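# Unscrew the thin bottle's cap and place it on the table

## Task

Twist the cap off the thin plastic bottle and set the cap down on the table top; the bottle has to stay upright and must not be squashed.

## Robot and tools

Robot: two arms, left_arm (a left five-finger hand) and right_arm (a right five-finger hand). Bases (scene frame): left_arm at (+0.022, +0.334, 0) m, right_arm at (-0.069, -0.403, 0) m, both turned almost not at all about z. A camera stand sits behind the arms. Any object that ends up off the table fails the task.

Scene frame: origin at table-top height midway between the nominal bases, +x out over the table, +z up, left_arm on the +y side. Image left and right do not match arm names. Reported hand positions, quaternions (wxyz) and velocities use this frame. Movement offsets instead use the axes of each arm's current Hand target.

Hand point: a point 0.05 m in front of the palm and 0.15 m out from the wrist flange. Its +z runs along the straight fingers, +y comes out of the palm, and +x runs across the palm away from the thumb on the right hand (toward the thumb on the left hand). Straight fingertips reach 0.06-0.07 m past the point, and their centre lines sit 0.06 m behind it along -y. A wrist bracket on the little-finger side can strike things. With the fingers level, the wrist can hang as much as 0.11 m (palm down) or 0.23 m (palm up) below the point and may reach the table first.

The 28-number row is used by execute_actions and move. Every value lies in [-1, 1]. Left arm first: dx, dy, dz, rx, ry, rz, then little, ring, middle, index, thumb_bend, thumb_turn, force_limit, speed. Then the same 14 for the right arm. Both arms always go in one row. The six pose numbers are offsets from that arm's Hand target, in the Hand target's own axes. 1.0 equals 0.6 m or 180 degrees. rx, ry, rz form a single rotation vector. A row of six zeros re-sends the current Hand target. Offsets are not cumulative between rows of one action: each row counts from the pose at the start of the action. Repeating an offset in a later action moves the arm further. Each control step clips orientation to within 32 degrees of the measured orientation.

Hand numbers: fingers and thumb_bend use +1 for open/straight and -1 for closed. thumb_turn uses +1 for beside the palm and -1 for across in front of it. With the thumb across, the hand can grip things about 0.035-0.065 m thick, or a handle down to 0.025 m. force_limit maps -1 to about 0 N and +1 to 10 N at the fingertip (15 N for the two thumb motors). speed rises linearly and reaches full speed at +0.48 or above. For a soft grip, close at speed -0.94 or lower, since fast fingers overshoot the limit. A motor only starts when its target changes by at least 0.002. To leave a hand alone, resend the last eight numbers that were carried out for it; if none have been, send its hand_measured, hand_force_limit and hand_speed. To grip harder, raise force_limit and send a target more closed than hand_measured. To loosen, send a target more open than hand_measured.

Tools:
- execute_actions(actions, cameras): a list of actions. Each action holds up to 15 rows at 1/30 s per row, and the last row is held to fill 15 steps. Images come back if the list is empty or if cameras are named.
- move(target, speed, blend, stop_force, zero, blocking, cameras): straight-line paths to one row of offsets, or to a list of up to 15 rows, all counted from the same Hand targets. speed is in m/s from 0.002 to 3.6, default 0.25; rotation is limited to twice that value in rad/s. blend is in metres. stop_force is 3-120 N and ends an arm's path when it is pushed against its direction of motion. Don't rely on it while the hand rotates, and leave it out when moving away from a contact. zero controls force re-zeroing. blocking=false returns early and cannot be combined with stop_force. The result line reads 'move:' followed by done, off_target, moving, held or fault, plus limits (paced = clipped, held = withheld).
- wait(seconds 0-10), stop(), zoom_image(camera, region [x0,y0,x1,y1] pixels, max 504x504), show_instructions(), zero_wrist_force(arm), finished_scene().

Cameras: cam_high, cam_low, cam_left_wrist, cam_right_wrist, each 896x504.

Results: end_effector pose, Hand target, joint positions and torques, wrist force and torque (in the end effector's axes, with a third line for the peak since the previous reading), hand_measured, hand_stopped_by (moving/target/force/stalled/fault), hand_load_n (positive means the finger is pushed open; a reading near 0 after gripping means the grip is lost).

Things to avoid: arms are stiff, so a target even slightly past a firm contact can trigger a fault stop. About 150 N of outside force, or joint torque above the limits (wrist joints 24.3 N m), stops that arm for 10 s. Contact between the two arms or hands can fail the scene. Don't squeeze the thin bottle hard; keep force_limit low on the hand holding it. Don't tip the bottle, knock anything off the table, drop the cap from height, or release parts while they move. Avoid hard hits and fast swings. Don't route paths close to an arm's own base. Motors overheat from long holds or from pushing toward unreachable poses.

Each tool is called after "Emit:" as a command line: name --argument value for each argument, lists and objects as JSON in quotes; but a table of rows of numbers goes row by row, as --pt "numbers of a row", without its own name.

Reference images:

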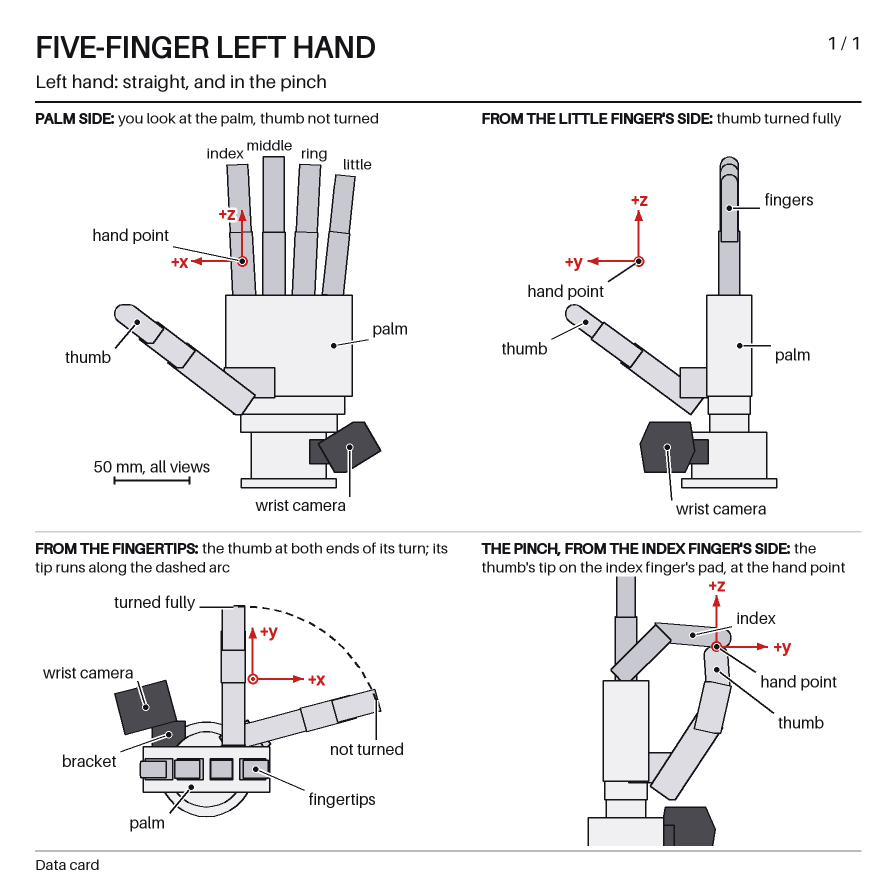

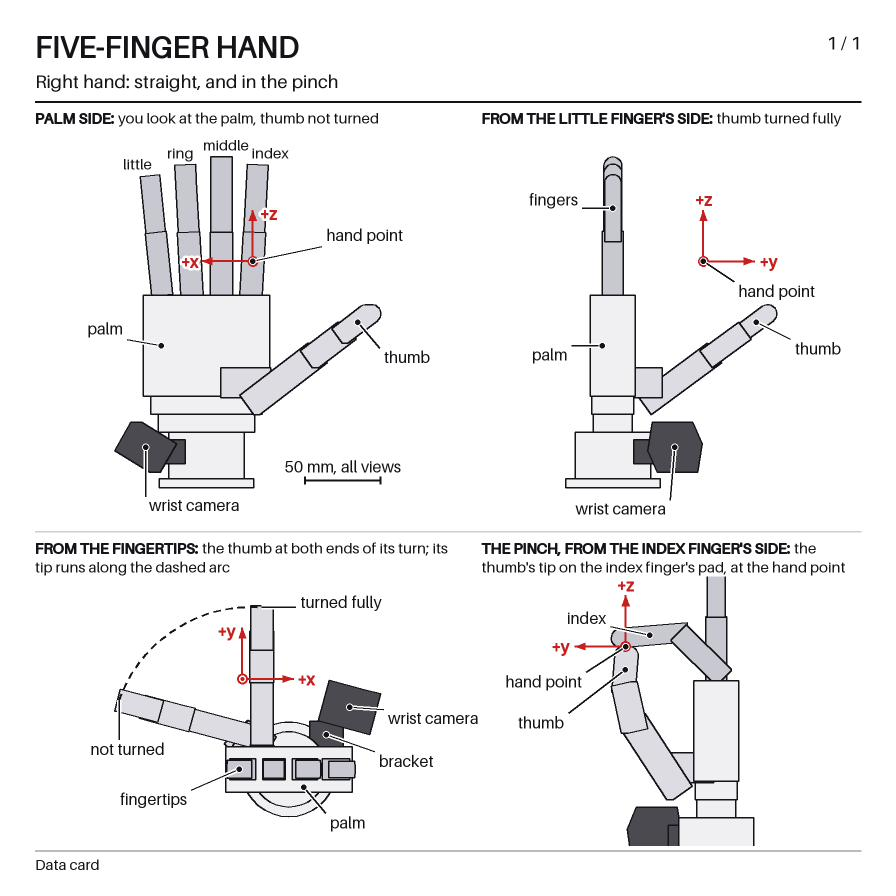

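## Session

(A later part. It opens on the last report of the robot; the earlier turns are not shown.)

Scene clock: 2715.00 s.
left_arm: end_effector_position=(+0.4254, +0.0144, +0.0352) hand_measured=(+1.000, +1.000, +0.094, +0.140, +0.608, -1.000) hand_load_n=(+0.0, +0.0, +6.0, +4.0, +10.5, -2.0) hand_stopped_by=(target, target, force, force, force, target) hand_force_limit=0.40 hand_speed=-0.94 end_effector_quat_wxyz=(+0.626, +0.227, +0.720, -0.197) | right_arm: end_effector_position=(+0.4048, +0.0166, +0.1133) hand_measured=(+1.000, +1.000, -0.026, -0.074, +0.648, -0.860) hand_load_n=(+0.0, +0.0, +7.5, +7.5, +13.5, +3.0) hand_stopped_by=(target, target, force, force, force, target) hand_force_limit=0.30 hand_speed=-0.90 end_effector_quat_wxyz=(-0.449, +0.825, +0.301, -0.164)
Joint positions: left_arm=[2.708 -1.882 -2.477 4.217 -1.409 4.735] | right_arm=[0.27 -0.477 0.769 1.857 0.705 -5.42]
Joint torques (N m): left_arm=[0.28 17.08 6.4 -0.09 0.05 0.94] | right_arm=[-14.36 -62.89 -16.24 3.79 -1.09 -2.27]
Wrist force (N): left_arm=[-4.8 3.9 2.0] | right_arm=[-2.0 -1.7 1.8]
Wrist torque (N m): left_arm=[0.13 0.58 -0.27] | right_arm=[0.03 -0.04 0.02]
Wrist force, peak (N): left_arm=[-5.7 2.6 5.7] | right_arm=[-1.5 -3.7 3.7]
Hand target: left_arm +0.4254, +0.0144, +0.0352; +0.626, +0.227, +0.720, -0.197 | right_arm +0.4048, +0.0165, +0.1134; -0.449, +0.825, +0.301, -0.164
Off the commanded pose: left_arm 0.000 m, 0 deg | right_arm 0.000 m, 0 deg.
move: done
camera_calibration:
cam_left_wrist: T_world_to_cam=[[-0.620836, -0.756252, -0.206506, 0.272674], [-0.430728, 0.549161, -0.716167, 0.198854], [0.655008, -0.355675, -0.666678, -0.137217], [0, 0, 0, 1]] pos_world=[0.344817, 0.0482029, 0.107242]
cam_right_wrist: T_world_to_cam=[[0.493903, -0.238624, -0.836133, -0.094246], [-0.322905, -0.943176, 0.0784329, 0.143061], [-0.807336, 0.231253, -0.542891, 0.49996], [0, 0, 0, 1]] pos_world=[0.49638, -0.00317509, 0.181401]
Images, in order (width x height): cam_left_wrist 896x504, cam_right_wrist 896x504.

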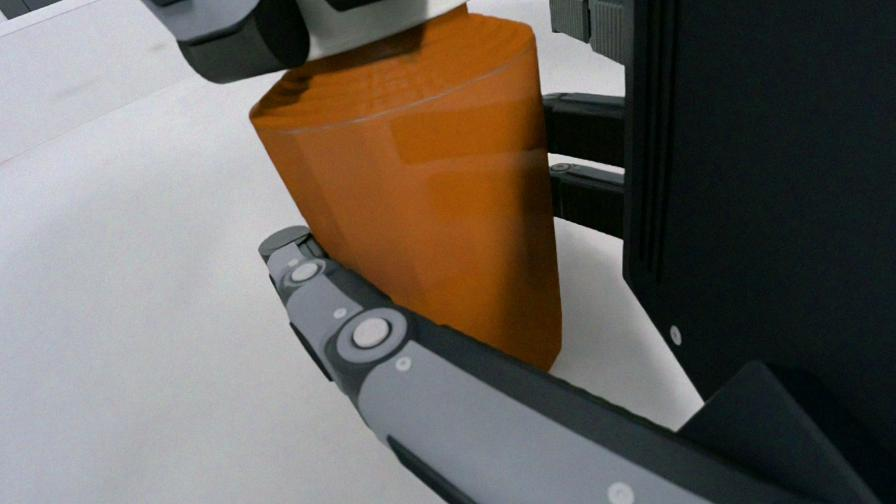

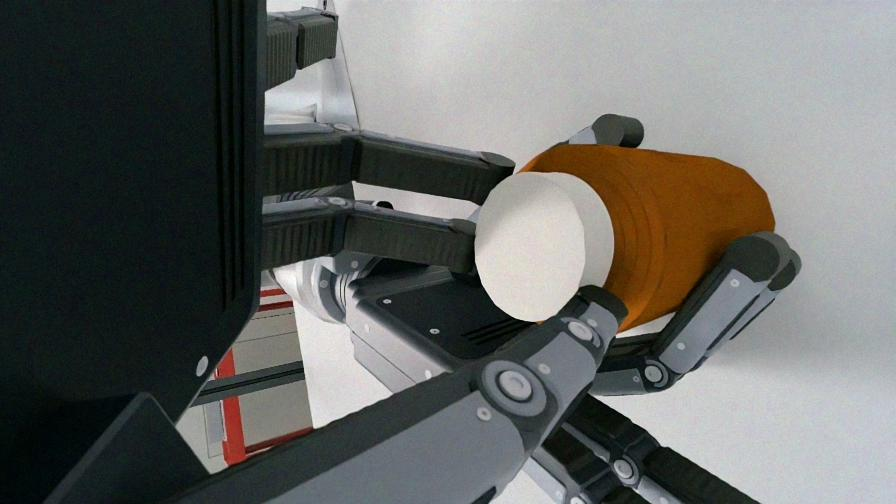

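Emit:
move --target '[0,0,0,0,0,0,1,1,-0.5,-0.5,-0.15,-1,0.4,-0.94,0,-0.0042,-0.00273,0,0,0,1,1,-0.5,-0.5,0.05,-0.86,0.3,-0.9]' --speed 0.01 --stop_force 6 --cameras '["cam_right_wrist", "cam_left_wrist"]'

Scene clock: 2725.43 s.
left_arm: end_effector_position=(+0.4254, +0.0144, +0.0352) hand_measured=(+1.000, +1.000, +0.094, +0.140, +0.608, -1.000) hand_load_n=(+0.0, +0.0, +6.5, +3.5, +10.5, -2.0) hand_stopped_by=(target, target, force, force, force, target) hand_force_limit=0.40 hand_speed=-0.94 end_effector_quat_wxyz=(+0.626, +0.227, +0.720, -0.197) | right_arm: end_effector_position=(+0.4049, +0.0165, +0.1150) hand_measured=(+1.000, +1.000, -0.026, -0.074, +0.648, -0.860) hand_load_n=(+0.0, +0.0, +8.0, +6.5, +15.0, +2.5) hand_stopped_by=(target, target, force, force, force, target) hand_force_limit=0.30 hand_speed=-0.90 end_effector_quat_wxyz=(-0.449, +0.825, +0.301, -0.164)
Joint positions: left_arm=[2.708 -1.882 -2.477 4.217 -1.409 4.735] | right_arm=[0.27 -0.479 0.768 1.86 0.705 -5.42]
Joint torques (N m): left_arm=[0.03 18.13 5.88 -0.1 1.15 0.9] | right_arm=[-10.86 -48.59 -8.76 0.57 -0.45 -2.05]
Wrist force (N): left_arm=[-6.6 1.4 0.8] | right_arm=[-0.6 3.7 3.5]
Wrist torque (N m): left_arm=[0.10 0.62 -0.28] | right_arm=[0.25 -0.08 0.09]
Wrist force, peak (N): left_arm=[-7.4 1.5 0.6] | right_arm=[-0.5 5.6 3.9]
Hand target: left_arm +0.4254, +0.0144, +0.0352; +0.626, +0.227, +0.720, -0.197 | right_arm +0.4049, +0.0165, +0.1150; -0.449, +0.825, +0.301, -0.164 (not the last commanded pose)
Off the commanded pose: left_arm 0.000 m, 0 deg | right_arm 0.001 m, 0 deg.
move: contact (right_arm)
camera_calibration:
cam_left_wrist: T_world_to_cam=[[-0.620887, -0.756224, -0.206457, 0.272685], [-0.430691, 0.549143, -0.716203, 0.198846], [0.654984, -0.355762, -0.666655, -0.137207], [0, 0, 0, 1]] pos_world=[0.344816, 0.0482032, 0.107243]
cam_right_wrist: T_world_to_cam=[[0.493971, -0.238642, -0.836088, -0.0928904], [-0.322911, -0.943174, 0.0784275, 0.142837], [-0.807293, 0.231241, -0.542961, 0.500897], [0, 0, 0, 1]] pos_world=[0.496379, -0.00327505, 0.183101]
Images, in order (width x height): cam_left_wrist 896x504, cam_right_wrist 896x504.

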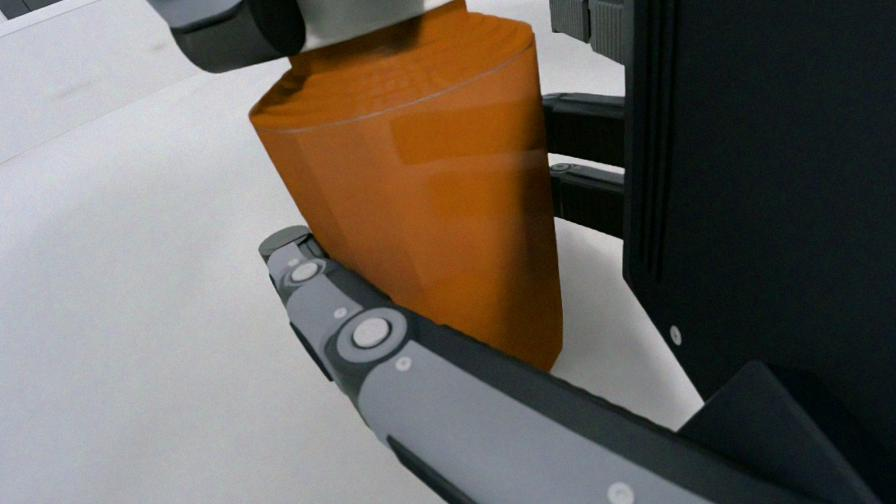

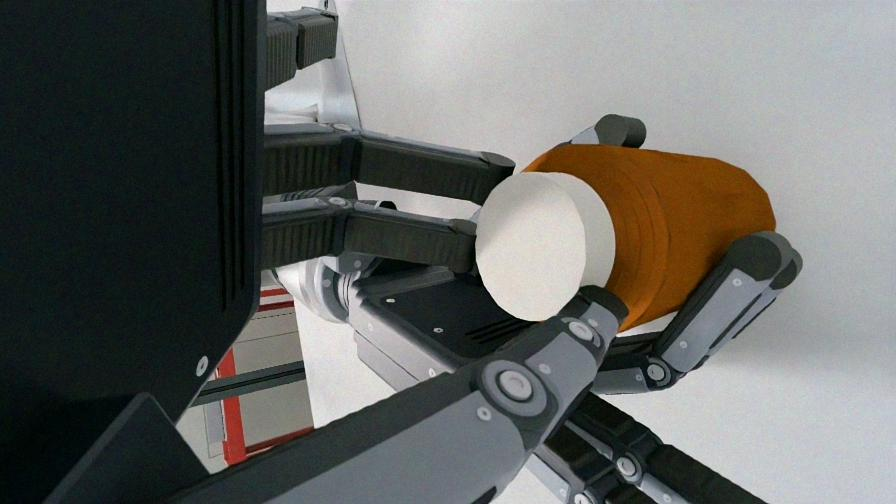

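Emit:
move --pt "0 0 0 0 0 0 1 1 -0.5 -0.5 -0.15 -1 0.4 -0.94 0 0.00168 0.00109 0 0 0 1 1 -0.5 -0.5 0.05 -0.86 0.3 -0.9" --pt "0 0 0 0 0 0 1 1 -0.5 -0.5 -0.15 -1 0.4 -0.94 0 0.00168 0.00109 0 0 0 1 1 0.25 0.25 0.8 -0.86 0.0 -0.6" --pt "0 0 0 0 0 0 1 1 -0.5 -0.5 -0.15 -1 0.4 -0.94 0.00926 -0.00207 0.00625 0 0.13983 0.09083 1 1 0.25 0.25 0.8 -0.86 0.0 -0.6" --pt "0 0 0 0 0 0 1 1 -0.5 -0.5 -0.15 -1 0.4 -0.94 0.02048 -0.00399 0.00858 0 0.26568 0.17258 1 1 0.25 0.25 0.8 -0.86 0.0 -0.6" --pt "0 0 0 0 0 0 1 1 -0.5 -0.5 -0.15 -1 0.4 -0.94 0.02048 -0.00399 0.00858 0 0.26568 0.17258 1 1 -0.5 -0.5 0.05 -0.86 0.3 -0.9" --pt "0 0 0 0 0 0 1 1 -0.5 -0.5 -0.15 -1 0.4 -0.94 0.01345 -0.00408 0.00751 0 0.18644 0.12111 1 1 -0.5 -0.5 0.05 -0.86 0.3 -0.9" --pt "0 0 0 0 0 0 1 1 -0.5 -0.5 -0.15 -1 0.4 -0.94 0.00593 -0.00272 0.0045 0 0.09322 0.06056 1 1 -0.5 -0.5 0.05 -0.86 0.3 -0.9" --pt "0 0 0 0 0 0 1 1 -0.5 -0.5 -0.15 -1 0.4 -0.94 0 -0.00042 -0.00027 0 0 0 1 1 -0.5 -0.5 0.05 -0.86 0.3 -0.9" --blend '[0, 0, 0.002, 0, 0, 0.002, 0.002, 0]' --speed '[0.1, 0.25, 0.3, 0.3, 0.25, 0.25, 0.25, 0.25]' --cameras '["cam_right_wrist", "cam_left_wrist"]'

Scene clock: 2757.33 s.
left_arm: end_effector_position=(+0.4254, +0.0144, +0.0352) hand_measured=(+1.000, +1.000, +0.094, +0.140, +0.608, -1.000) hand_load_n=(+0.0, +0.0, +6.5, +4.0, +9.5, -2.0) hand_stopped_by=(target, target, force, force, force, target) hand_force_limit=0.40 hand_speed=-0.94 end_effector_quat_wxyz=(+0.626, +0.227, +0.720, -0.197) | right_arm: end_effector_position=(+0.4061, +0.0222, +0.1150) hand_measured=(+1.000, +1.000, -0.018, -0.074, +0.644, -0.860) hand_load_n=(+0.0, +0.0, +7.0, +7.0, +13.0, +2.0) hand_stopped_by=(target, target, force, force, force, target) hand_force_limit=0.30 hand_speed=-0.90 end_effector_quat_wxyz=(-0.474, +0.870, +0.120, -0.065) end_effector_velocity=(-0.004, -0.006, +0.000) end_effector_angular_velocity=(-0.006, +0.000, +0.503)
Joint positions: left_arm=[2.708 -1.882 -2.477 4.217 -1.409 4.735] | right_arm=[0.229 -0.686 1.044 1.286 0.575 -4.802]
Joint velocities: left_arm=[within noise] | right_arm=[0.026 0.277 -0.328 0.787 0.042 -0.875]
Joint torques (N m): left_arm=[-1.19 17.65 6.86 -0.04 -1.08 0.84] | right_arm=[15.86 -36.71 -27.65 7.52 0.49 -3.53]
Wrist force (N): left_arm=[-4.0 0.7 1.7] | right_arm=[-0.4 -0.2 2.1]
Wrist torque (N m): left_arm=[0.07 0.61 -0.18] | right_arm=[0.01 -0.09 0.19]
Wrist force, peak (N): left_arm=[-6.9 1.3 0.6] | right_arm=[-0.7 3.6 3.7]
Hand target: left_arm +0.4254, +0.0144, +0.0352; +0.626, +0.227, +0.720, -0.197 | right_arm +0.4058, +0.0217, +0.1149; -0.472, +0.868, +0.135, -0.074 (not the last commanded pose)
Off the commanded pose: left_arm 0.000 m, 0 deg | right_arm 0.006 m, 24 deg.
move: unfinished (the simulator was too slow to fit another step into this call; the move has ended); path passed 6 of 8 targets
camera_calibration:
cam_left_wrist: T_world_to_cam=[[-0.620887, -0.756224, -0.206457, 0.272685], [-0.430691, 0.549143, -0.716203, 0.198846], [0.654984, -0.355762, -0.666655, -0.137207], [0, 0, 0, 1]] pos_world=[0.344816, 0.0482032, 0.107243]
cam_right_wrist: T_world_to_cam=[[0.352131, -0.42061, -0.836117, -0.0304582], [-0.684137, -0.725305, 0.0767412, 0.290754], [-0.638718, 0.544995, -0.543157, 0.425253], [0, 0, 0, 1]] pos_world=[0.481257, -0.0336864, 0.1832]
Images, in order (width x height): cam_left_wrist 896x504, cam_right_wrist 896x504.

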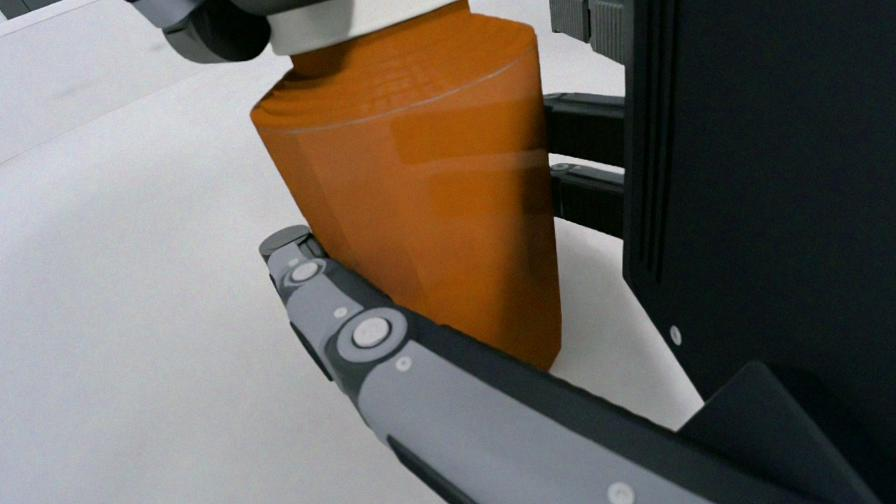

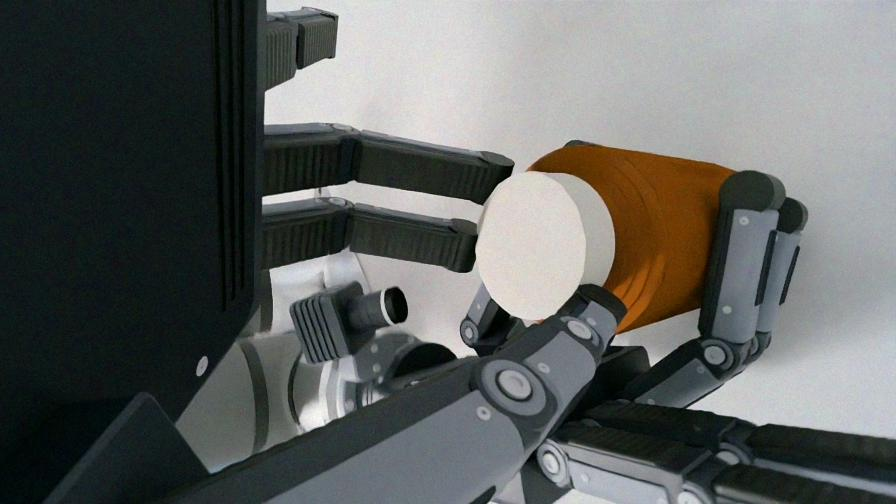

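Emit:
move --target '[0,0,0,0,0,0,1,1,-0.5,-0.5,-0.15,-1,0.4,-0.94,-0.00406,0.00369,-0.00691,0,-0.10394,-0.06752,1,1,-0.5,-0.5,0.05,-0.86,0.3,-0.9]' --speed 0.25

Emit:
move --target '[0,0,0,0,0,0,1,1,-0.5,-0.5,-0.15,-1,0.4,-0.94,0,-0.007,-0.00455,0,0,0,1,1,-0.5,-0.5,0.05,-0.86,0.3,-0.9]' --speed 0.01 --stop_force 6 --cameras '["cam_right_wrist", "cam_left_wrist"]'

Scene clock: 2774.13 s.
left_arm: end_effector_position=(+0.4254, +0.0144, +0.0352) hand_measured=(+1.000, +1.000, +0.094, +0.140, +0.608, -1.000) hand_load_n=(+0.0, +0.0, +5.5, +3.5, +10.5, -1.5) hand_stopped_by=(target, target, force, force, force, target) hand_force_limit=0.40 hand_speed=-0.94 end_effector_quat_wxyz=(+0.626, +0.227, +0.720, -0.197) | right_arm: end_effector_position=(+0.4048, +0.0166, +0.1152) hand_measured=(+1.000, +1.000, -0.018, -0.074, +0.644, -0.860) hand_load_n=(+0.0, -0.5, +6.5, +6.5, +13.5, +2.5) hand_stopped_by=(target, target, force, force, force, target) hand_force_limit=0.30 hand_speed=-0.90 end_effector_quat_wxyz=(-0.449, +0.825, +0.301, -0.164)
Joint positions: left_arm=[2.708 -1.882 -2.477 4.217 -1.409 4.735] | right_arm=[0.27 -0.479 0.767 1.86 0.704 -5.419]
Joint torques (N m): left_arm=[-0.41 17.4 7.3 0.13 -0.95 0.82] | right_arm=[-13.26 -63.14 -16.78 4.37 -1.55 -2.02]
Wrist force (N): left_arm=[-4.9 2.9 0.5] | right_arm=[-1.3 0.5 1.0]
Wrist torque (N m): left_arm=[0.10 0.57 -0.28] | right_arm=[0.10 -0.04 0.06]
Wrist force, peak (N): left_arm=[-5.1 3.1 0.1] | right_arm=[-0.7 -0.1 2.8]
Hand target: left_arm +0.4254, +0.0144, +0.0352; +0.626, +0.227, +0.720, -0.197 | right_arm +0.4049, +0.0165, +0.1153; -0.449, +0.825, +0.301, -0.164
Off the commanded pose: left_arm 0.000 m, 0 deg | right_arm 0.000 m, 0 deg.
move: done

Scene clock: 2775.27 s.
left_arm: end_effector_position=(+0.4254, +0.0144, +0.0352) hand_measured=(+1.000, +1.000, +0.094, +0.140, +0.608, -1.000) hand_load_n=(+0.0, +0.0, +6.0, +4.5, +10.5, -1.0) hand_stopped_by=(target, target, force, force, force, target) hand_force_limit=0.40 hand_speed=-0.94 end_effector_quat_wxyz=(+0.626, +0.227, +0.720, -0.197) | right_arm: end_effector_position=(+0.4049, +0.0165, +0.1203) hand_measured=(+1.000, +1.000, -0.018, -0.074, +0.644, -0.860) hand_load_n=(+0.0, +0.0, +5.5, +6.0, +12.0, +0.5) hand_stopped_by=(target, target, force, force, force, target) hand_force_limit=0.30 hand_speed=-0.90 end_effector_quat_wxyz=(-0.449, +0.825, +0.301, -0.164)
Joint positions: left_arm=[2.708 -1.882 -2.477 4.217 -1.409 4.735] | right_arm=[0.27 -0.484 0.764 1.869 0.704 -5.419]
Joint torques (N m): left_arm=[-0.56 18.11 6.76 0.39 -0.91 0.83] | right_arm=[-12.08 -48.18 -14.89 0.04 -0.51 -2.56]
Wrist force (N): left_arm=[-2.5 0.5 0.6] | right_arm=[0.4 0.3 0.7]
Wrist torque (N m): left_arm=[0.11 0.54 -0.20] | right_arm=[0.03 -0.08 0.03]
Wrist force, peak (N): left_arm=[-5.0 3.0 0.8] | right_arm=[-0.4 3.3 1.8]
Hand target: left_arm +0.4254, +0.0144, +0.0352; +0.626, +0.227, +0.720, -0.197 | right_arm +0.4049, +0.0165, +0.1203; -0.449, +0.825, +0.301, -0.164
Off the commanded pose: left_arm 0.000 m, 0 deg | right_arm 0.000 m, 0 deg.
move: done
camera_calibration:
cam_left_wrist: T_world_to_cam=[[-0.620887, -0.756224, -0.206457, 0.272685], [-0.430691, 0.549143, -0.716203, 0.198846], [0.654984, -0.355762, -0.666655, -0.137207], [0, 0, 0, 1]] pos_world=[0.344816, 0.0482032, 0.107243]
cam_right_wrist: T_world_to_cam=[[0.493909, -0.238768, -0.836088, -0.0883946], [-0.323235, -0.943068, 0.0783719, 0.142619], [-0.807201, 0.231544, -0.542968, 0.503867], [0, 0, 0, 1]] pos_world=[0.49648, -0.003274, 0.188501]
Images, in order (width x height): cam_left_wrist 896x504, cam_right_wrist 896x504.

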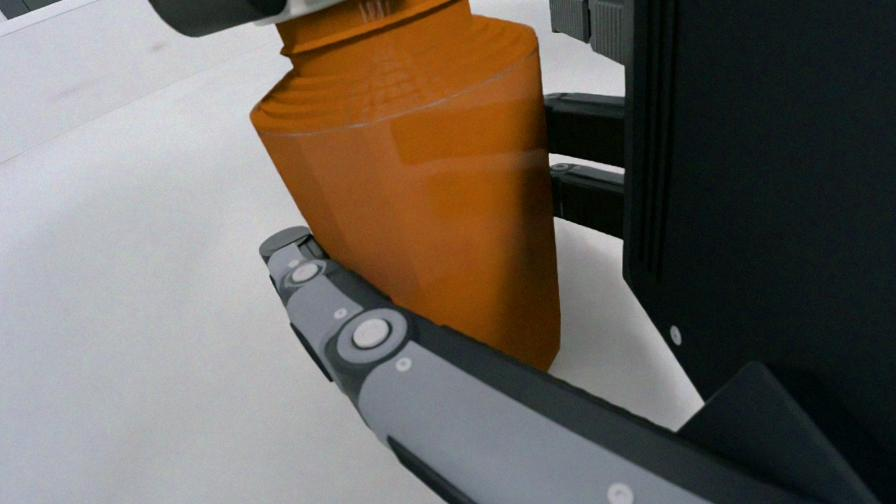

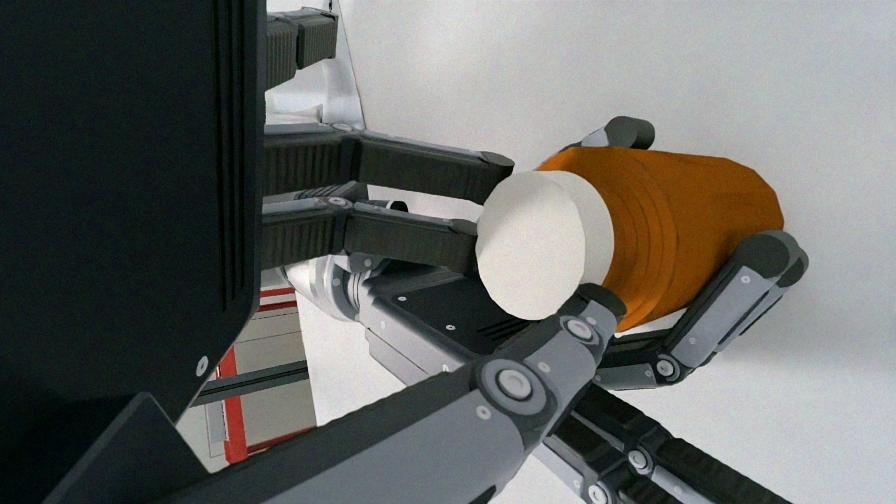

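Emit:
move --target '[0,0,0,0,0,0,1,1,-0.5,-0.5,-0.15,-1,0.4,-0.94,0,-0.0839,-0.0545,0,0,0,1,1,-0.5,-0.5,0.05,-0.86,0.3,-0.9]' --speed 0.12 --cameras '["all"]'

Scene clock: 2807.37 s.
left_arm: end_effector_position=(+0.4254, +0.0144, +0.0352) hand_measured=(+1.000, +1.000, +0.094, +0.140, +0.608, -1.000) hand_load_n=(+0.0, +0.0, +6.0, +4.5, +10.5, -1.0) hand_stopped_by=(target, target, force, force, force, target) hand_force_limit=0.40 hand_speed=-0.94 end_effector_quat_wxyz=(+0.626, +0.227, +0.720, -0.197) | right_arm: end_effector_position=(+0.4051, +0.0164, +0.1803) hand_measured=(+1.000, +1.000, -0.018, -0.074, +0.644, -0.860) hand_load_n=(+0.0, +0.0, +6.0, +6.0, +11.5, +0.5) hand_stopped_by=(target, target, force, force, force, target) hand_force_limit=0.30 hand_speed=-0.90 end_effector_quat_wxyz=(-0.449, +0.825, +0.301, -0.164)
Joint positions: left_arm=[2.708 -1.882 -2.477 4.217 -1.409 4.735] | right_arm=[0.269 -0.531 0.699 1.981 0.705 -5.42]
Joint torques (N m): left_arm=[0.16 18.15 6.92 2.06 -0.99 0.73] | right_arm=[-9.52 -47.01 -10.46 1.29 -0.02 -2.5]
Wrist force (N): left_arm=[-2.5 0.7 0.9] | right_arm=[0.5 -0.1 0.6]
Wrist torque (N m): left_arm=[0.12 0.55 -0.20] | right_arm=[-0.03 -0.09 0.05]
Wrist force, peak (N): left_arm=[-2.9 0.6 0.7] | right_arm=[0.4 1.9 1.4]
Hand target: left_arm +0.4254, +0.0144, +0.0352; +0.626, +0.227, +0.720, -0.197 | right_arm +0.4050, +0.0164, +0.1803; -0.449, +0.825, +0.301, -0.164
Off the commanded pose: left_arm 0.000 m, 0 deg | right_arm 0.000 m, 0 deg.
move: done
camera_calibration:
cam_left_wrist: T_world_to_cam=[[-0.620887, -0.756224, -0.206457, 0.272685], [-0.430691, 0.549143, -0.716203, 0.198846], [0.654984, -0.355762, -0.666655, -0.137207], [0, 0, 0, 1]] pos_world=[0.344816, 0.0482032, 0.107243]
cam_right_wrist: T_world_to_cam=[[0.493998, -0.238791, -0.836029, -0.0384453], [-0.323342, -0.943037, 0.0782969, 0.137935], [-0.807103, 0.231645, -0.54307, 0.536471], [0, 0, 0, 1]] pos_world=[0.49658, -0.00337371, 0.2484]

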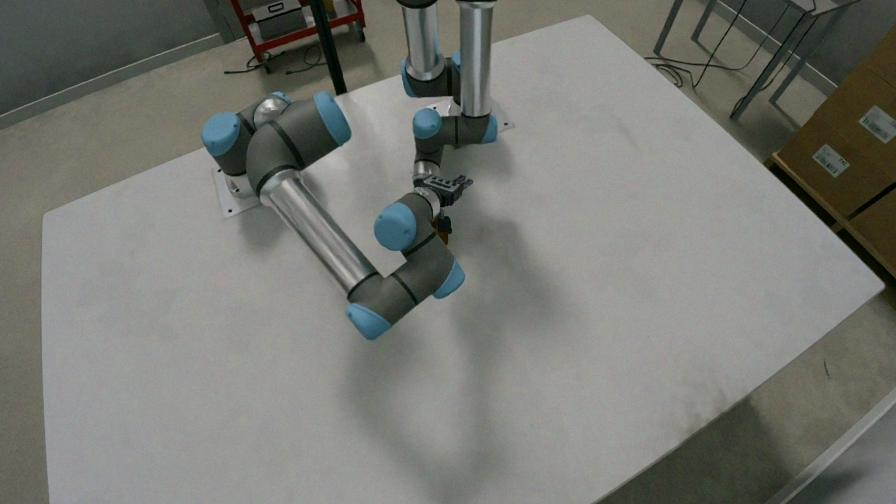

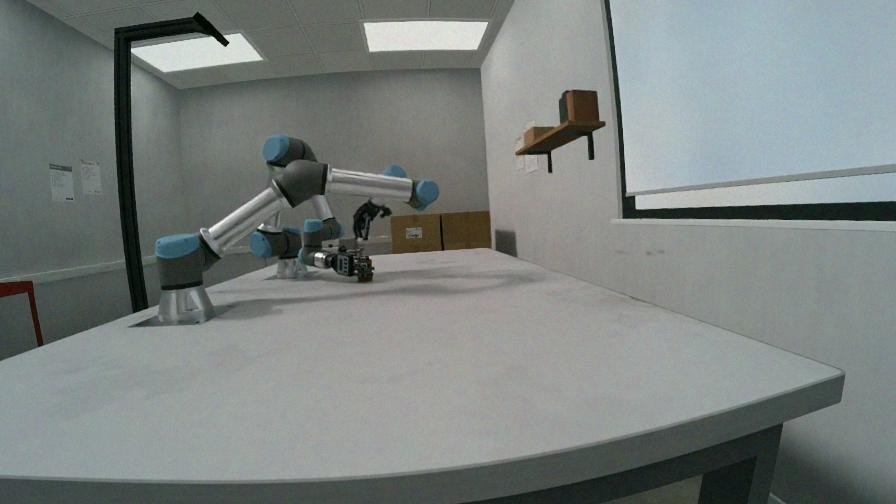

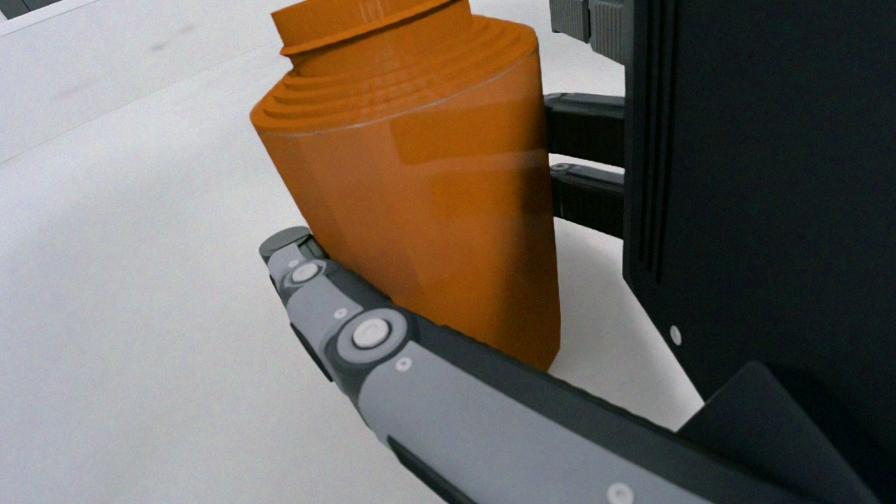

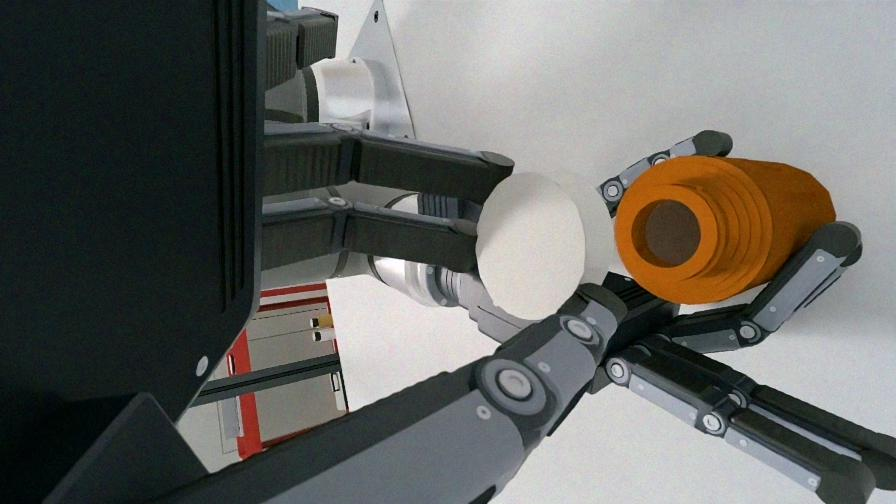

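Emit:
move --pt "0 0 0 0 0 0 1 1 -0.5 -0.5 -0.15 -1 0.4 -0.94 -0.20608 0.18313 -0.15857 0 0.18644 0.12111 1 1 -0.5 -0.5 0.05 -0.86 0.3 -0.9" --pt "0 0 0 0 0 0 1 1 -0.5 -0.5 -0.15 -1 0.4 -0.94 -0.20608 0.33695 -0.05865 0 0.18644 0.12111 1 1 -0.5 -0.5 0.05 -0.86 0.3 -0.9" --blend '[0.03, 0]' --speed '[0.25, 0.15]' --cameras '["cam_low", "cam_right_wrist", "cam_high"]'

Scene clock: 2823.03 s.
left_arm: end_effector_position=(+0.4254, +0.0144, +0.0352) hand_measured=(+1.000, +1.000, +0.094, +0.140, +0.608, -1.000) hand_load_n=(+0.0, +0.0, +6.0, +4.5, +10.5, -0.5) hand_stopped_by=(target, target, force, force, force, target) hand_force_limit=0.40 hand_speed=-0.94 end_effector_quat_wxyz=(+0.626, +0.227, +0.720, -0.197) | right_arm: end_effector_position=(+0.3999, -0.1698, +0.0297) hand_measured=(+1.000, +1.000, -0.018, -0.074, +0.644, -0.860) hand_load_n=(+0.0, +0.0, +5.5, +6.0, +12.0, +0.5) hand_stopped_by=(target, target, force, force, force, target) hand_force_limit=0.30 hand_speed=-0.90 end_effector_quat_wxyz=(-0.478, +0.878, +0.000, -0.001)
Joint positions: left_arm=[2.708 -1.882 -2.477 4.217 -1.409 4.735] | right_arm=[-0.151 -0.79 1.556 1.044 0.593 -4.995]
Joint torques (N m): left_arm=[-1.02 18.71 7.9 2.46 -1.05 0.62] | right_arm=[13.95 -42.89 -21.05 3.24 -2.53 1.59]
Wrist force (N): left_arm=[-2.5 0.6 0.6] | right_arm=[0.3 0.0 0.5]
Wrist torque (N m): left_arm=[0.11 0.53 -0.19] | right_arm=[-0.02 -0.08 0.03]
Wrist force, peak (N): left_arm=[-2.7 0.7 1.1] | right_arm=[0.5 1.4 1.6]
Hand target: left_arm +0.4254, +0.0144, +0.0352; +0.626, +0.227, +0.720, -0.197 | right_arm +0.3999, -0.1698, +0.0296; -0.478, +0.878, +0.000, -0.001
Off the commanded pose: left_arm 0.000 m, 0 deg | right_arm 0.000 m, 0 deg.
move: done
camera_calibration:
cam_right_wrist: T_world_to_cam=[[0.223145, -0.501295, -0.836008, -0.14257], [-0.853837, -0.514281, 0.0804747, 0.257286], [-0.470285, 0.695858, -0.542783, 0.437736], [0, 0, 0, 1]] pos_world=[0.457356, -0.243754, 0.0977014]
Images, in order (width x height): cam_high 896x504, cam_low 896x504, cam_right_wrist 896x504.

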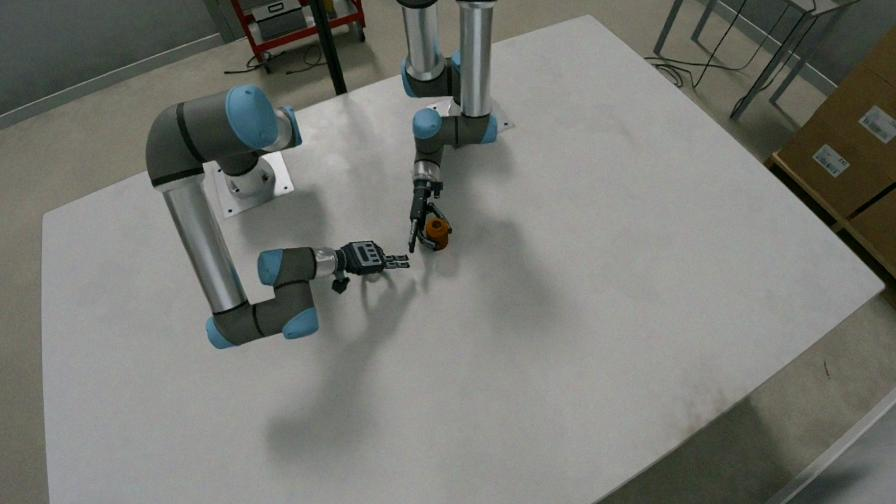

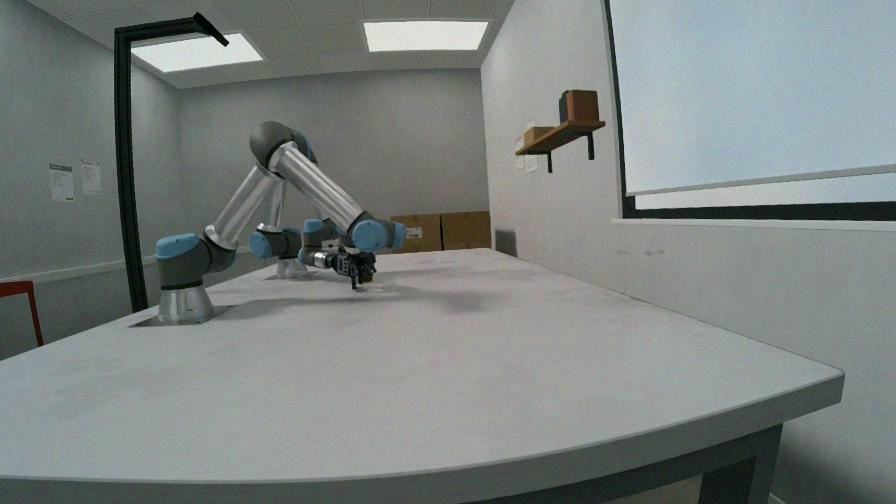

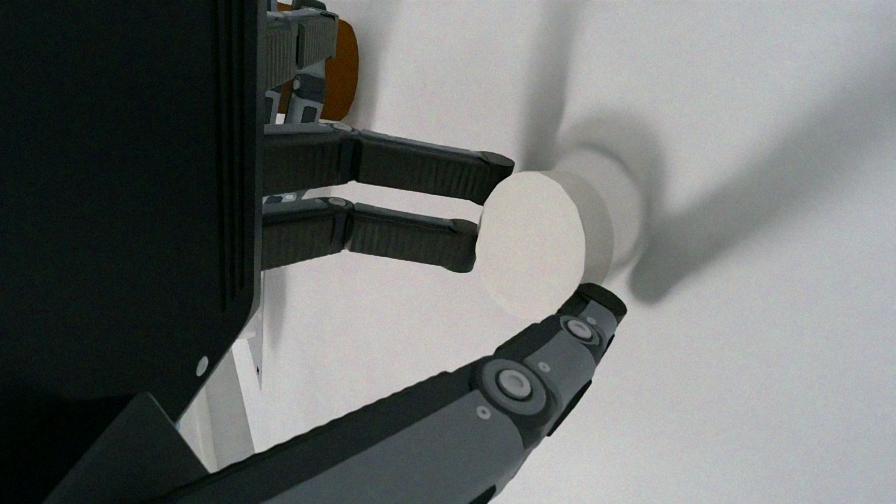

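Emit:
zoom_image --camera "cam_right_wrist" --region '[440, 110, 700, 370]'

Emit:
zoom_image --camera "cam_low" --region '[310, 230, 410, 310]'

Scaled by 1.938.

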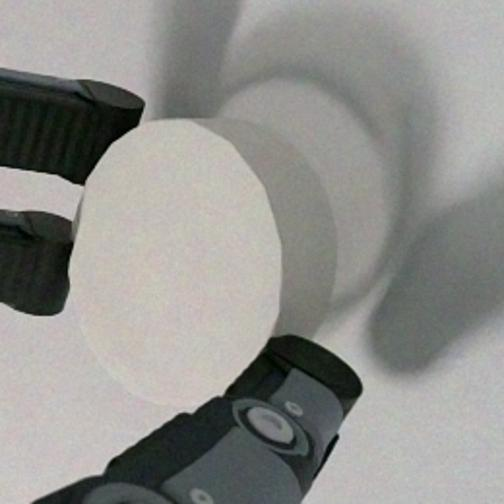

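Scaled by 5.040.

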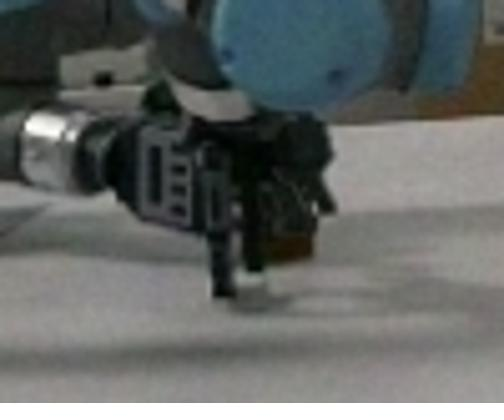

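Emit:
move --target '[0,0,0,0,0,0,1,1,-0.5,-0.5,-0.15,-1,0.4,-0.94,0,0.02741,0.0178,0,0,0,1,1,-0.5,-0.5,0.05,-0.86,0.3,-0.9]' --speed 0.01 --stop_force 3 --cameras '["cam_right_wrist"]'

Scene clock: 2837.07 s.
left_arm: end_effector_position=(+0.4254, +0.0144, +0.0352) hand_measured=(+1.000, +1.000, +0.094, +0.140, +0.608, -1.000) hand_load_n=(+0.0, +0.0, +5.5, +4.0, +10.5, -1.0) hand_stopped_by=(target, target, force, force, force, target) hand_force_limit=0.40 hand_speed=-0.94 end_effector_quat_wxyz=(+0.626, +0.227, +0.720, -0.197) | right_arm: end_effector_position=(+0.3999, -0.1698, +0.0236) hand_measured=(+1.000, +1.000, -0.018, -0.074, +0.644, -0.860) hand_load_n=(+0.0, +0.0, +5.0, +6.5, +11.0, +0.5) hand_stopped_by=(target, target, force, force, force, target) hand_force_limit=0.30 hand_speed=-0.90 end_effector_quat_wxyz=(-0.478, +0.878, +0.000, -0.001)
Joint positions: left_arm=[2.708 -1.882 -2.477 4.217 -1.409 4.735] | right_arm=[-0.151 -0.78 1.557 1.032 0.593 -4.995]
Joint torques (N m): left_arm=[-0.15 19.02 7.54 2.35 -1.13 0.58] | right_arm=[-7.81 -52.7 -14.99 4.99 -1.12 -1.58]
Wrist force (N): left_arm=[-2.5 0.6 0.7] | right_arm=[0.7 -0.5 0.4]
Wrist torque (N m): left_arm=[0.11 0.54 -0.19] | right_arm=[-0.06 -0.11 0.04]
Wrist force, peak (N): left_arm=[-2.9 0.7 0.8] | right_arm=[-0.2 -3.2 -0.8]
Hand target: left_arm +0.4254, +0.0144, +0.0352; +0.626, +0.227, +0.720, -0.197 | right_arm +0.3999, -0.1698, +0.0236; -0.478, +0.878, +0.000, -0.001 (not the last commanded pose)
Off the commanded pose: left_arm 0.000 m, 0 deg | right_arm 0.014 m, 0 deg.
move: contact (right_arm)
camera_calibration:
cam_right_wrist: T_world_to_cam=[[0.22334, -0.501197, -0.836015, -0.147674], [-0.853828, -0.514333, 0.0802475, 0.257858], [-0.47021, 0.69589, -0.542807, 0.434502], [0, 0, 0, 1]] pos_world=[0.457455, -0.243754, 0.0917013]
Images, in order (width x height): cam_right_wrist 896x504.

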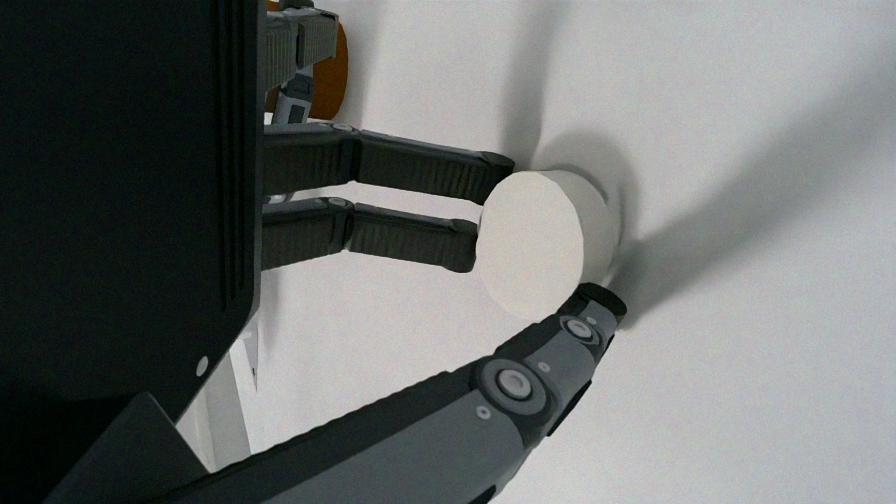

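Emit:
zoom_image --camera "cam_right_wrist" --region '[460, 130, 660, 330]'

Scaled by 2.520.

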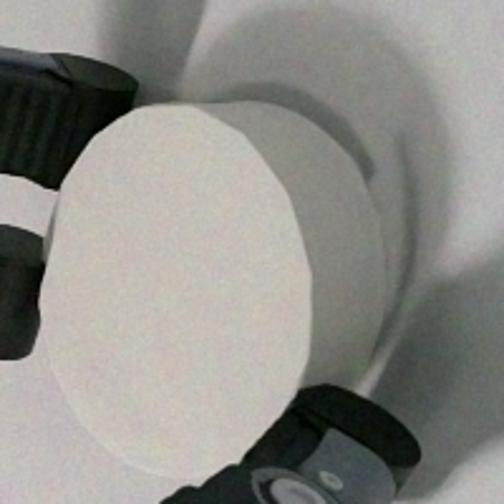

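Emit:
move --target '[0,0,0,0,0,0,1,1,-0.5,-0.5,-0.15,-1,0.4,-0.94,0,0.02,0.013,0,0,0,1,1,-0.5,-0.5,0.05,-0.86,0.3,-0.9]' --speed 0.01 --stop_force 5 --cameras '["cam_right_wrist"]'

Scene clock: 2849.17 s.
left_arm: end_effector_position=(+0.4254, +0.0144, +0.0352) hand_measured=(+1.000, +1.000, +0.094, +0.140, +0.608, -1.000) hand_load_n=(+0.0, +0.0, +6.0, +4.5, +10.0, -0.5) hand_stopped_by=(target, target, force, force, force, target) hand_force_limit=0.40 hand_speed=-0.94 end_effector_quat_wxyz=(+0.626, +0.227, +0.720, -0.197) | right_arm: end_effector_position=(+0.3999, -0.1698, +0.0226) hand_measured=(+1.000, +1.000, -0.018, -0.074, +0.644, -0.860) hand_load_n=(+0.0, +0.0, +4.5, +6.0, +10.5, +0.0) hand_stopped_by=(target, target, force, force, force, target) hand_force_limit=0.30 hand_speed=-0.90 end_effector_quat_wxyz=(-0.478, +0.878, +0.000, -0.001)
Joint positions: left_arm=[2.708 -1.882 -2.477 4.217 -1.409 4.735] | right_arm=[-0.151 -0.778 1.557 1.031 0.593 -4.995]
Joint torques (N m): left_arm=[-0.64 19.35 8.16 2.44 -1.25 0.43] | right_arm=[-6.94 -53.32 -13.02 4.89 -0.5 -1.57]
Wrist force (N): left_arm=[-2.6 0.3 0.6] | right_arm=[0.5 -0.2 0.7]
Wrist torque (N m): left_arm=[0.08 0.55 -0.19] | right_arm=[-0.05 -0.10 0.04]
Wrist force, peak (N): left_arm=[-3.1 0.5 0.8] | right_arm=[-0.6 -6.3 -2.3]
Hand target: left_arm +0.4254, +0.0144, +0.0352; +0.626, +0.227, +0.720, -0.197 | right_arm +0.4000, -0.1698, +0.0226; -0.478, +0.878, +0.000, -0.001 (not the last commanded pose)
Off the commanded pose: left_arm 0.000 m, 0 deg | right_arm 0.013 m, 0 deg.
move: contact (right_arm)
camera_calibration:
cam_right_wrist: T_world_to_cam=[[0.223462, -0.501226, -0.835965, -0.148577], [-0.853852, -0.514311, 0.0801261, 0.257966], [-0.470107, 0.695885, -0.542902, 0.43392], [0, 0, 0, 1]] pos_world=[0.457455, -0.243754, 0.0907009]
Images, in order (width x height): cam_right_wrist 896x504.

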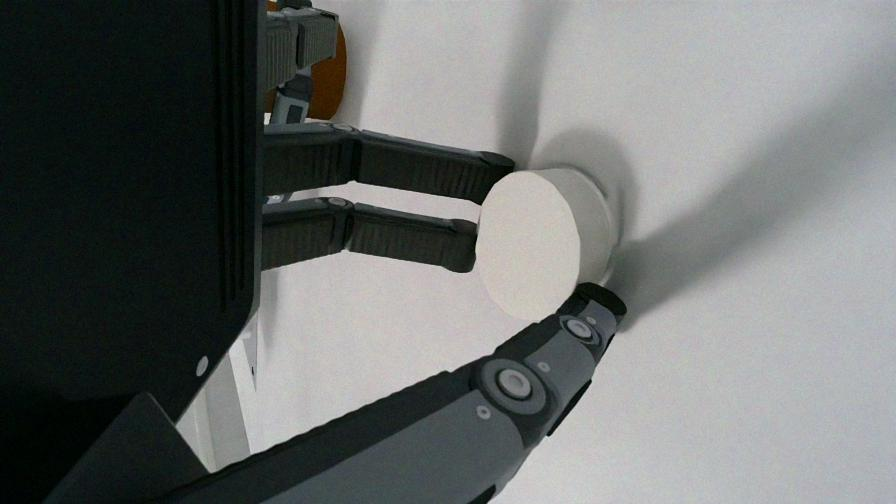

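Emit:
zoom_image --camera "cam_right_wrist" --region '[460, 130, 660, 330]'

Scaled by 2.520.

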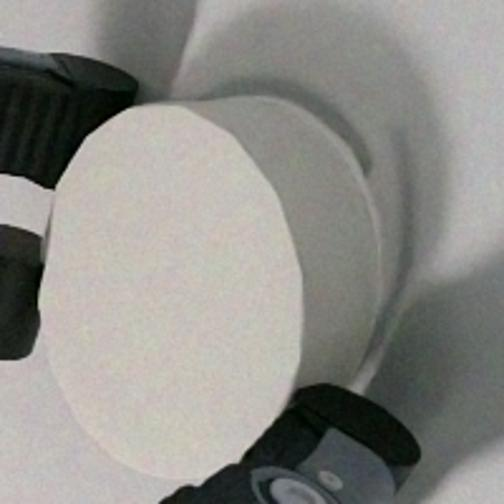

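Emit:
move --pt "0 0 0 0 0 0 1 1 -0.5 -0.5 -0.15 -1 0.4 -0.94 0 0 0 0 0 0 1 1 0.25 0.25 0.05 -0.86 0.3 -0.9" --pt "0 0 0 0 0 0 1 1 -0.5 -0.5 -0.15 -1 0.4 -0.94 0 0.00265 -0.01021 0 0 0 1 1 0.25 0.25 0.05 -0.86 0.3 -0.9" --speed '[0.05, 0.02]' --cameras '["cam_right_wrist"]'

Scene clock: 2961.93 s.
left_arm: end_effector_position=(+0.4254, +0.0144, +0.0352) hand_measured=(+1.000, +1.000, +0.094, +0.140, +0.608, -1.000) hand_load_n=(+0.0, +0.0, +6.0, +4.5, +10.5, -0.5) hand_stopped_by=(target, target, force, force, force, target) hand_force_limit=0.40 hand_speed=-0.94 end_effector_quat_wxyz=(+0.626, +0.227, +0.720, -0.197) | right_arm: end_effector_position=(+0.4000, -0.1759, +0.0246) hand_measured=(+1.000, +1.000, +0.250, +0.250, +0.642, -0.860) hand_load_n=(+0.0, +0.0, +0.0, +0.0, +0.0, +0.0) hand_stopped_by=(target, target, target, target, force, target) hand_force_limit=0.30 hand_speed=-0.90 end_effector_quat_wxyz=(-0.478, +0.878, +0.000, -0.001)
Joint positions: left_arm=[2.708 -1.882 -2.477 4.217 -1.409 4.735] | right_arm=[-0.164 -0.781 1.561 1.047 0.596 -5.017]
Joint torques (N m): left_arm=[-0.01 18.76 7.82 2.58 -1.16 0.55] | right_arm=[7.35 -48.71 -9.28 1.11 -0.39 1.95]
Wrist force (N): left_arm=[-2.7 0.5 0.8] | right_arm=[0.4 -0.2 1.1]
Wrist torque (N m): left_arm=[0.09 0.57 -0.20] | right_arm=[-0.08 -0.10 0.10]
Wrist force, peak (N): left_arm=[-2.9 0.7 1.1] | right_arm=[0.3 -1.9 -0.2]
Hand target: left_arm +0.4254, +0.0144, +0.0352; +0.626, +0.227, +0.720, -0.197 | right_arm +0.4000, -0.1758, +0.0246; -0.478, +0.878, +0.000, -0.001
Off the commanded pose: left_arm 0.000 m, 0 deg | right_arm 0.000 m, 0 deg.
move: done
camera_calibration:
cam_right_wrist: T_world_to_cam=[[0.223419, -0.501253, -0.83596, -0.14995], [-0.853864, -0.514285, 0.0801681, 0.254676], [-0.470107, 0.695885, -0.542903, 0.43925], [0, 0, 0, 1]] pos_world=[0.457455, -0.249854, 0.0927009]
Images, in order (width x height): cam_right_wrist 896x504.

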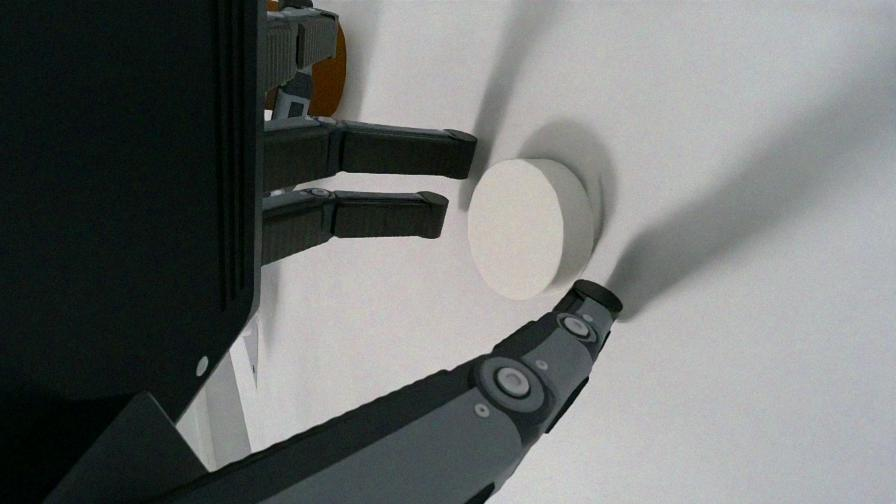

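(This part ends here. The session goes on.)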